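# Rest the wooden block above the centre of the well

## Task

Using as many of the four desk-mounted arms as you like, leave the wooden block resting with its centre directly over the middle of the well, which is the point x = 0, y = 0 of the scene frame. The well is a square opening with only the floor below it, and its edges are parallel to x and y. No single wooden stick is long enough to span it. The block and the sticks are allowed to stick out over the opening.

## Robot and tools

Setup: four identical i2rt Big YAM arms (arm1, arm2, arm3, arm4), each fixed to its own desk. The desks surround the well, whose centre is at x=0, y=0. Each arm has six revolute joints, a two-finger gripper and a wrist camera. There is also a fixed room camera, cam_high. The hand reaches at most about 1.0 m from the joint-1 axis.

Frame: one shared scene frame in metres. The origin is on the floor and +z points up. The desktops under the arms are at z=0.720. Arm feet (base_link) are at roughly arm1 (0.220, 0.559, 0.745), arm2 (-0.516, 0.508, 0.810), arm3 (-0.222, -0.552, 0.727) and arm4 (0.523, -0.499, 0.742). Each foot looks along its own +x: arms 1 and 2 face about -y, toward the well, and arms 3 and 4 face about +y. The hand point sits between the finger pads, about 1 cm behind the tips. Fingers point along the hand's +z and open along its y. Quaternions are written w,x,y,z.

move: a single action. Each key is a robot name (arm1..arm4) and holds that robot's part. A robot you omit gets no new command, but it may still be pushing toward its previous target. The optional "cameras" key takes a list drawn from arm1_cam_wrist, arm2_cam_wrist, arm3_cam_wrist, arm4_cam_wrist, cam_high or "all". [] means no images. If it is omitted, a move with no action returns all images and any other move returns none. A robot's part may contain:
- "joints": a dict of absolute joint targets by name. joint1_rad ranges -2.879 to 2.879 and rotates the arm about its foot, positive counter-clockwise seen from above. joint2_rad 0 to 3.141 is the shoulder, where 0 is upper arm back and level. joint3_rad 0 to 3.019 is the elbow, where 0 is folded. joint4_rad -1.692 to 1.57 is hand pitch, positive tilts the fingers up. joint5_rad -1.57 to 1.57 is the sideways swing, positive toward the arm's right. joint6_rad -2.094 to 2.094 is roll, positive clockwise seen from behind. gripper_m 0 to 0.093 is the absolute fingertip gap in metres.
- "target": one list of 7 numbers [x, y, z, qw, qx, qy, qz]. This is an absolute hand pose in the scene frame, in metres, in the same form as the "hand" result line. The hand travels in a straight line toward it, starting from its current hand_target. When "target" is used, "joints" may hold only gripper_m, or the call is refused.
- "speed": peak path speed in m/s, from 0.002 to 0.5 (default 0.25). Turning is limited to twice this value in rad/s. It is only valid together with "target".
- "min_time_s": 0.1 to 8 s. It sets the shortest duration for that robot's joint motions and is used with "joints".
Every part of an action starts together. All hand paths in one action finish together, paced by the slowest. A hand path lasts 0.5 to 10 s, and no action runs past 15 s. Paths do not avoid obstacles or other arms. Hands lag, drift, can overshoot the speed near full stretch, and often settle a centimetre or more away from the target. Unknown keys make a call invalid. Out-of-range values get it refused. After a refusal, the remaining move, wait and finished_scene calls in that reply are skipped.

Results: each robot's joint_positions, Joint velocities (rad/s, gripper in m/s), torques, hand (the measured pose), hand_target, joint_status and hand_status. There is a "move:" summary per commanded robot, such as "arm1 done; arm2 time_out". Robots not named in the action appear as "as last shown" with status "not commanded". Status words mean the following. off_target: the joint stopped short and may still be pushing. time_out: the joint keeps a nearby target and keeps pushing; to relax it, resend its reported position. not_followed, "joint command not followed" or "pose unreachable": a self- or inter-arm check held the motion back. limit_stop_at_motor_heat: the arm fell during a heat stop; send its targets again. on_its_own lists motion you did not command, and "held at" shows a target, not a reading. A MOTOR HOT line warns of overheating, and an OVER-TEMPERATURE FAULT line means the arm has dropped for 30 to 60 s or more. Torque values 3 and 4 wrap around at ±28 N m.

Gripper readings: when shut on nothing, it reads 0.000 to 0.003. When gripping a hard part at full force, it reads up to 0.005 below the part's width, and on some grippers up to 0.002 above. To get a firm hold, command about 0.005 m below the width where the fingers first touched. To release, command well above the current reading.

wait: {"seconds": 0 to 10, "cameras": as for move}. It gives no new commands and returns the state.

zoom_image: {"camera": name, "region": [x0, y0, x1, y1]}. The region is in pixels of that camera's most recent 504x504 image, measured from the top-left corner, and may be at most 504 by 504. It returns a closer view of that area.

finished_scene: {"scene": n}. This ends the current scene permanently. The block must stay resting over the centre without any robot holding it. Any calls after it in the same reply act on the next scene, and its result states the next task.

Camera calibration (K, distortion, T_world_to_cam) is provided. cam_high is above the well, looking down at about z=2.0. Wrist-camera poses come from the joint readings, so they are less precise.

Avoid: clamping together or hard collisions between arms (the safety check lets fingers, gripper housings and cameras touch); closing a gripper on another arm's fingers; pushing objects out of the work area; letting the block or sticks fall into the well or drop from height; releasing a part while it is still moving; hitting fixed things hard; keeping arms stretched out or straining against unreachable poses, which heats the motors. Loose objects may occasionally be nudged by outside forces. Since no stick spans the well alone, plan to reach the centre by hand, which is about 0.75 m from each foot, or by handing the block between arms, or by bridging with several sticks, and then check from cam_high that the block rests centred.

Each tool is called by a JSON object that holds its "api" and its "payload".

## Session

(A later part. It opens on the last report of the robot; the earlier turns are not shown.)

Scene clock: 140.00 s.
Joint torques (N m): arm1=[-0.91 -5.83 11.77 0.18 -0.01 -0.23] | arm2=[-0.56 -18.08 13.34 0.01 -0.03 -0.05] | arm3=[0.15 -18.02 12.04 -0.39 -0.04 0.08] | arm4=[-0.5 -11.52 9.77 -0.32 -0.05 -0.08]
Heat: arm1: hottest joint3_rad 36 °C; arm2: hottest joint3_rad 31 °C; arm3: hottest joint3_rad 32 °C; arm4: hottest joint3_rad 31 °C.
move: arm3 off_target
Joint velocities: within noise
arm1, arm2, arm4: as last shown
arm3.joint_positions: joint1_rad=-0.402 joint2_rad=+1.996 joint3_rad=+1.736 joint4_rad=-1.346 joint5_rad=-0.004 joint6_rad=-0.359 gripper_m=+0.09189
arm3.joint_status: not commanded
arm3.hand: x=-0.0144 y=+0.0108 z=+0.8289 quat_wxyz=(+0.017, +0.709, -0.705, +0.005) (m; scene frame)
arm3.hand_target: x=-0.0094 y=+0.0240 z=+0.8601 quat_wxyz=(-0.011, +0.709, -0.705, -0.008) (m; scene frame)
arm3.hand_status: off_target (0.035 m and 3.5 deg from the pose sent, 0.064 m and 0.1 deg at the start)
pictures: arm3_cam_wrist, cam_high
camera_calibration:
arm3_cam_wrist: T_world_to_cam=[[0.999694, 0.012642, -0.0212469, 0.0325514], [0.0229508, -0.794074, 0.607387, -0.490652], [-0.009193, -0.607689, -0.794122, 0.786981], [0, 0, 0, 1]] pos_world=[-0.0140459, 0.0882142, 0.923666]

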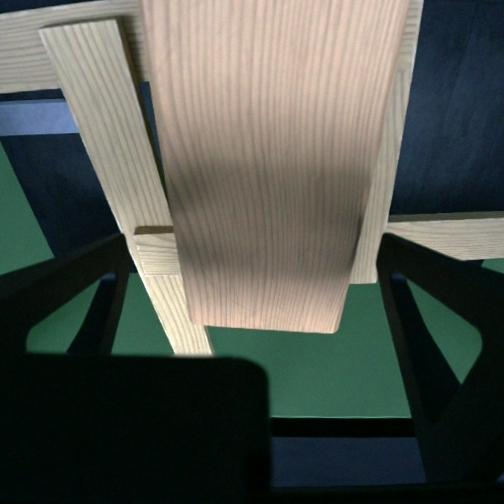

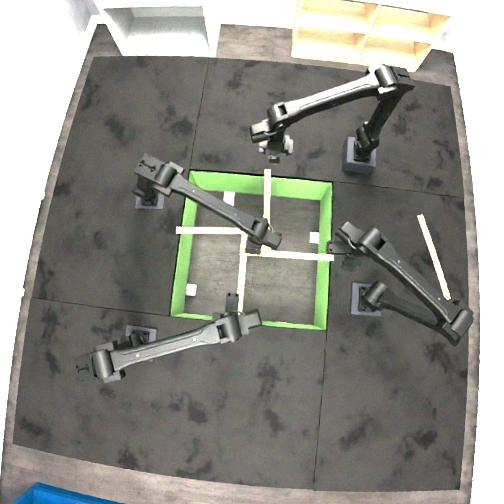

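{"api": "move", "payload": {"arm3": {"target": [-0.009, 0.02, 0.96, 0, 0.709, -0.705, 0], "speed": 0.12}}}

{"api": "move", "payload": {"arm3": {"target": [-0.06, -0.25, 1.02, 0, 0.7071, -0.7071, 0], "speed": 0.2}, "cameras": ["all"]}}

{"api": "zoom_image", "payload": {"camera": "cam_high", "region": [160, 160, 350, 350]}}

{"api": "zoom_image", "payload": {"camera": "cam_high", "region": [220, 210, 290, 280]}}

Scene clock: 141.87 s.
Joint torques (N m): arm1=[-0.97 -5.83 11.77 0.18 -0.01 -0.23] | arm2=[-1.14 -18.2 13.3 -0.05 -0.03 -0.01] | arm3=[0.03 -17.2 12.59 -0.35 0.07 0.07] | arm4=[-0.38 -11.52 9.74 -0.34 -0.04 -0.08]
Heat: arm1: hottest joint3_rad 37 °C; arm2: hottest joint3_rad 31 °C; arm3: hottest joint3_rad 32 °C; arm4: hottest joint3_rad 31 °C.
move: arm3 off_target
Joint velocities: within noise
arm1, arm2, arm4: as last shown
arm3.joint_positions: joint1_rad=-0.402 joint2_rad=+1.971 joint3_rad=+1.977 joint4_rad=-1.629 joint5_rad=-0.002 joint6_rad=-0.359 gripper_m=+0.09189
arm3.joint_status: not commanded
arm3.hand: x=-0.0137 y=+0.0112 z=+0.9352 quat_wxyz=(+0.023, +0.708, -0.705, +0.009) (m; scene frame)
arm3.hand_target: x=-0.0093 y=+0.0189 z=+0.9600 quat_wxyz=(+0.000, +0.709, -0.705, +0.000) (m; scene frame)
arm3.hand_status: off_target (0.027 m and 2.9 deg from the pose sent, 0.132 m and 2.0 deg at the start)
pictures: none

Scene clock: 144.10 s.
Joint torques (N m): arm1=[-0.91 -5.83 11.77 0.18 -0.01 -0.24] | arm2=[-0.79 -18.37 13.44 -0.06 0 -0.07] | arm3=[-0.32 -8.06 8.57 -0.35 -0.01 -0.03] | arm4=[-0.38 -11.58 9.77 -0.34 -0.04 -0.1]
Heat: arm1: hottest joint3_rad 37 °C; arm2: hottest joint3_rad 31 °C; arm3: hottest joint3_rad 32 °C; arm4: hottest joint3_rad 31 °C.
move: arm3 done
Joint velocities: within noise
arm1, arm2, arm4: as last shown
arm3.joint_positions: joint1_rad=-0.532 joint2_rad=+1.247 joint3_rad=+1.318 joint4_rad=-1.640 joint5_rad=+0.000 joint6_rad=-0.478 gripper_m=+0.09189
arm3.joint_status: not commanded
arm3.hand: x=-0.0606 y=-0.2456 z=+1.0176 quat_wxyz=(-0.001, +0.705, -0.709, -0.001) (m; scene frame)
arm3.hand_target: x=-0.0600 y=-0.2499 z=+1.0200 quat_wxyz=(+0.000, +0.707, -0.707, +0.000) (m; scene frame)
arm3.hand_status: done (0.005 m and 0.4 deg from the pose sent, 0.278 m and 2.9 deg at the start)
pictures: arm1_cam_wrist, arm2_cam_wrist, arm3_cam_wrist, arm4_cam_wrist, cam_high
camera_calibration:
arm1_cam_wrist: T_world_to_cam=[[-0.999194, -0.0040452, -0.0399442, 0.100844], [-0.0275587, 0.792611, 0.609105, -0.882302], [0.0291962, 0.609714, -0.792083, 0.677866], [0, 0, 0, 1]] pos_world=[0.0566569, 0.286425, 1.07837]
arm2_cam_wrist: T_world_to_cam=[[-0.00407451, -0.999013, -0.0442239, 0.104871], [-0.814018, -0.0223732, 0.580408, -0.855525], [-0.580825, 0.0383639, -0.813124, 0.70624], [0, 0, 0, 1]] pos_world=[-0.285784, 0.0585327, 1.07545]
arm3_cam_wrist: T_world_to_cam=[[0.999991, 0.00245684, -0.00344331, 0.0653893], [0.00399992, -0.814014, 0.580831, -0.786791], [-0.00137589, -0.58084, -0.814017, 0.807812], [0, 0, 0, 1]] pos_world=[-0.0611302, -0.17141, 1.11479]
arm4_cam_wrist: T_world_to_cam=[[0.00592952, 0.999118, -0.04156, 0.0985858], [0.815434, 0.0192256, 0.578531, -0.856105], [0.57882, -0.0373198, -0.814601, 0.719293], [0, 0, 0, 1]] pos_world=[0.281171, -0.0551959, 1.08532]

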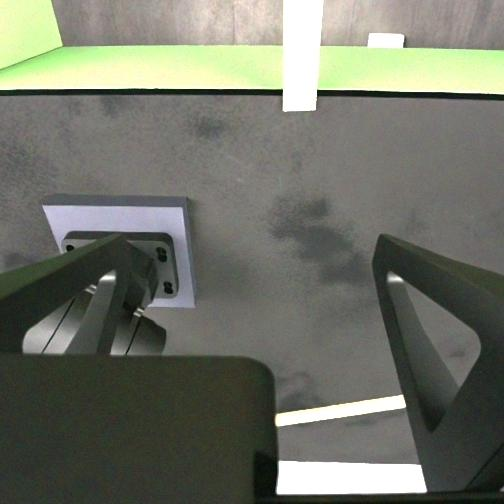

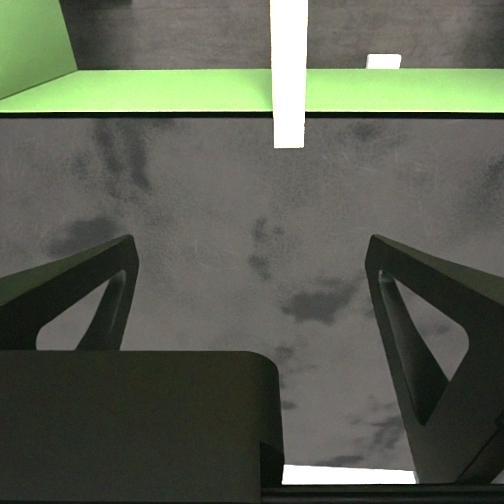

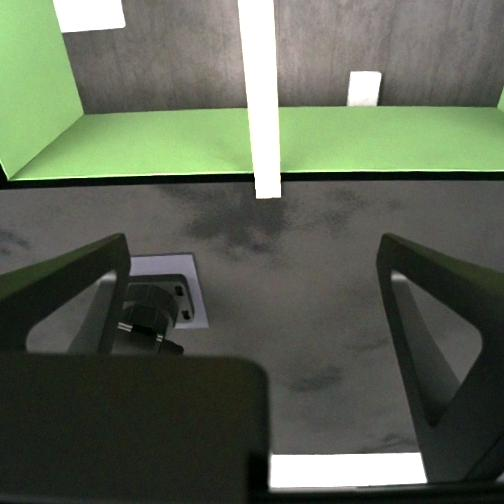

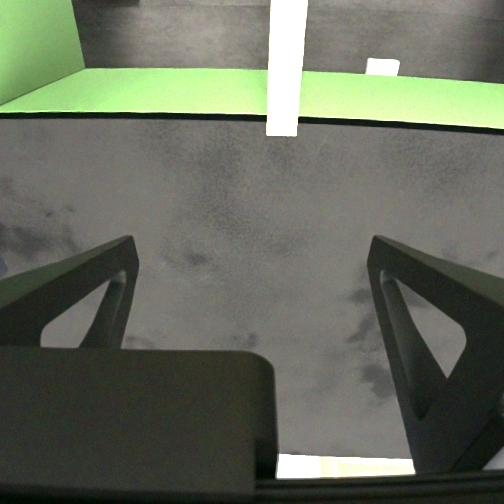

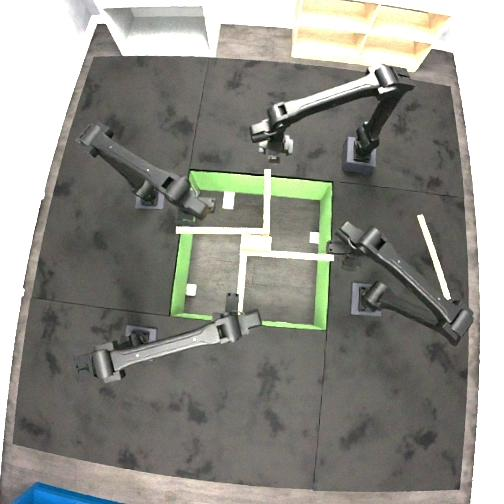

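Scaled by 2.653 from the camera's 504x504 image, which has a finer 720x720 frame.

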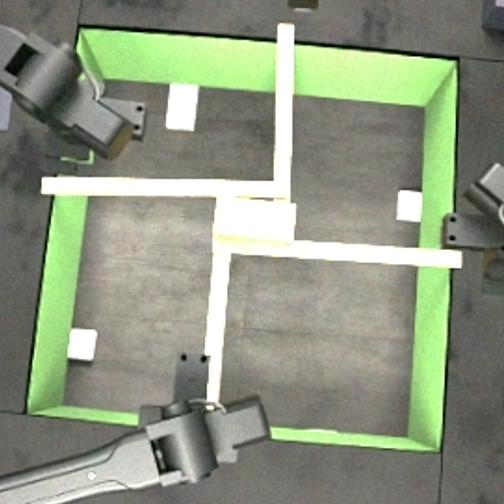

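Scaled by 7.200 from the camera's 504x504 image, which has a finer 720x720 frame.

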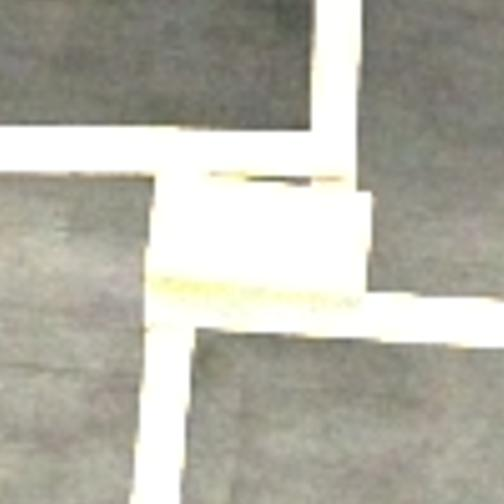

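{"api": "finished_scene", "payload": {"scene": 1}}

The scene is finished: the task was done.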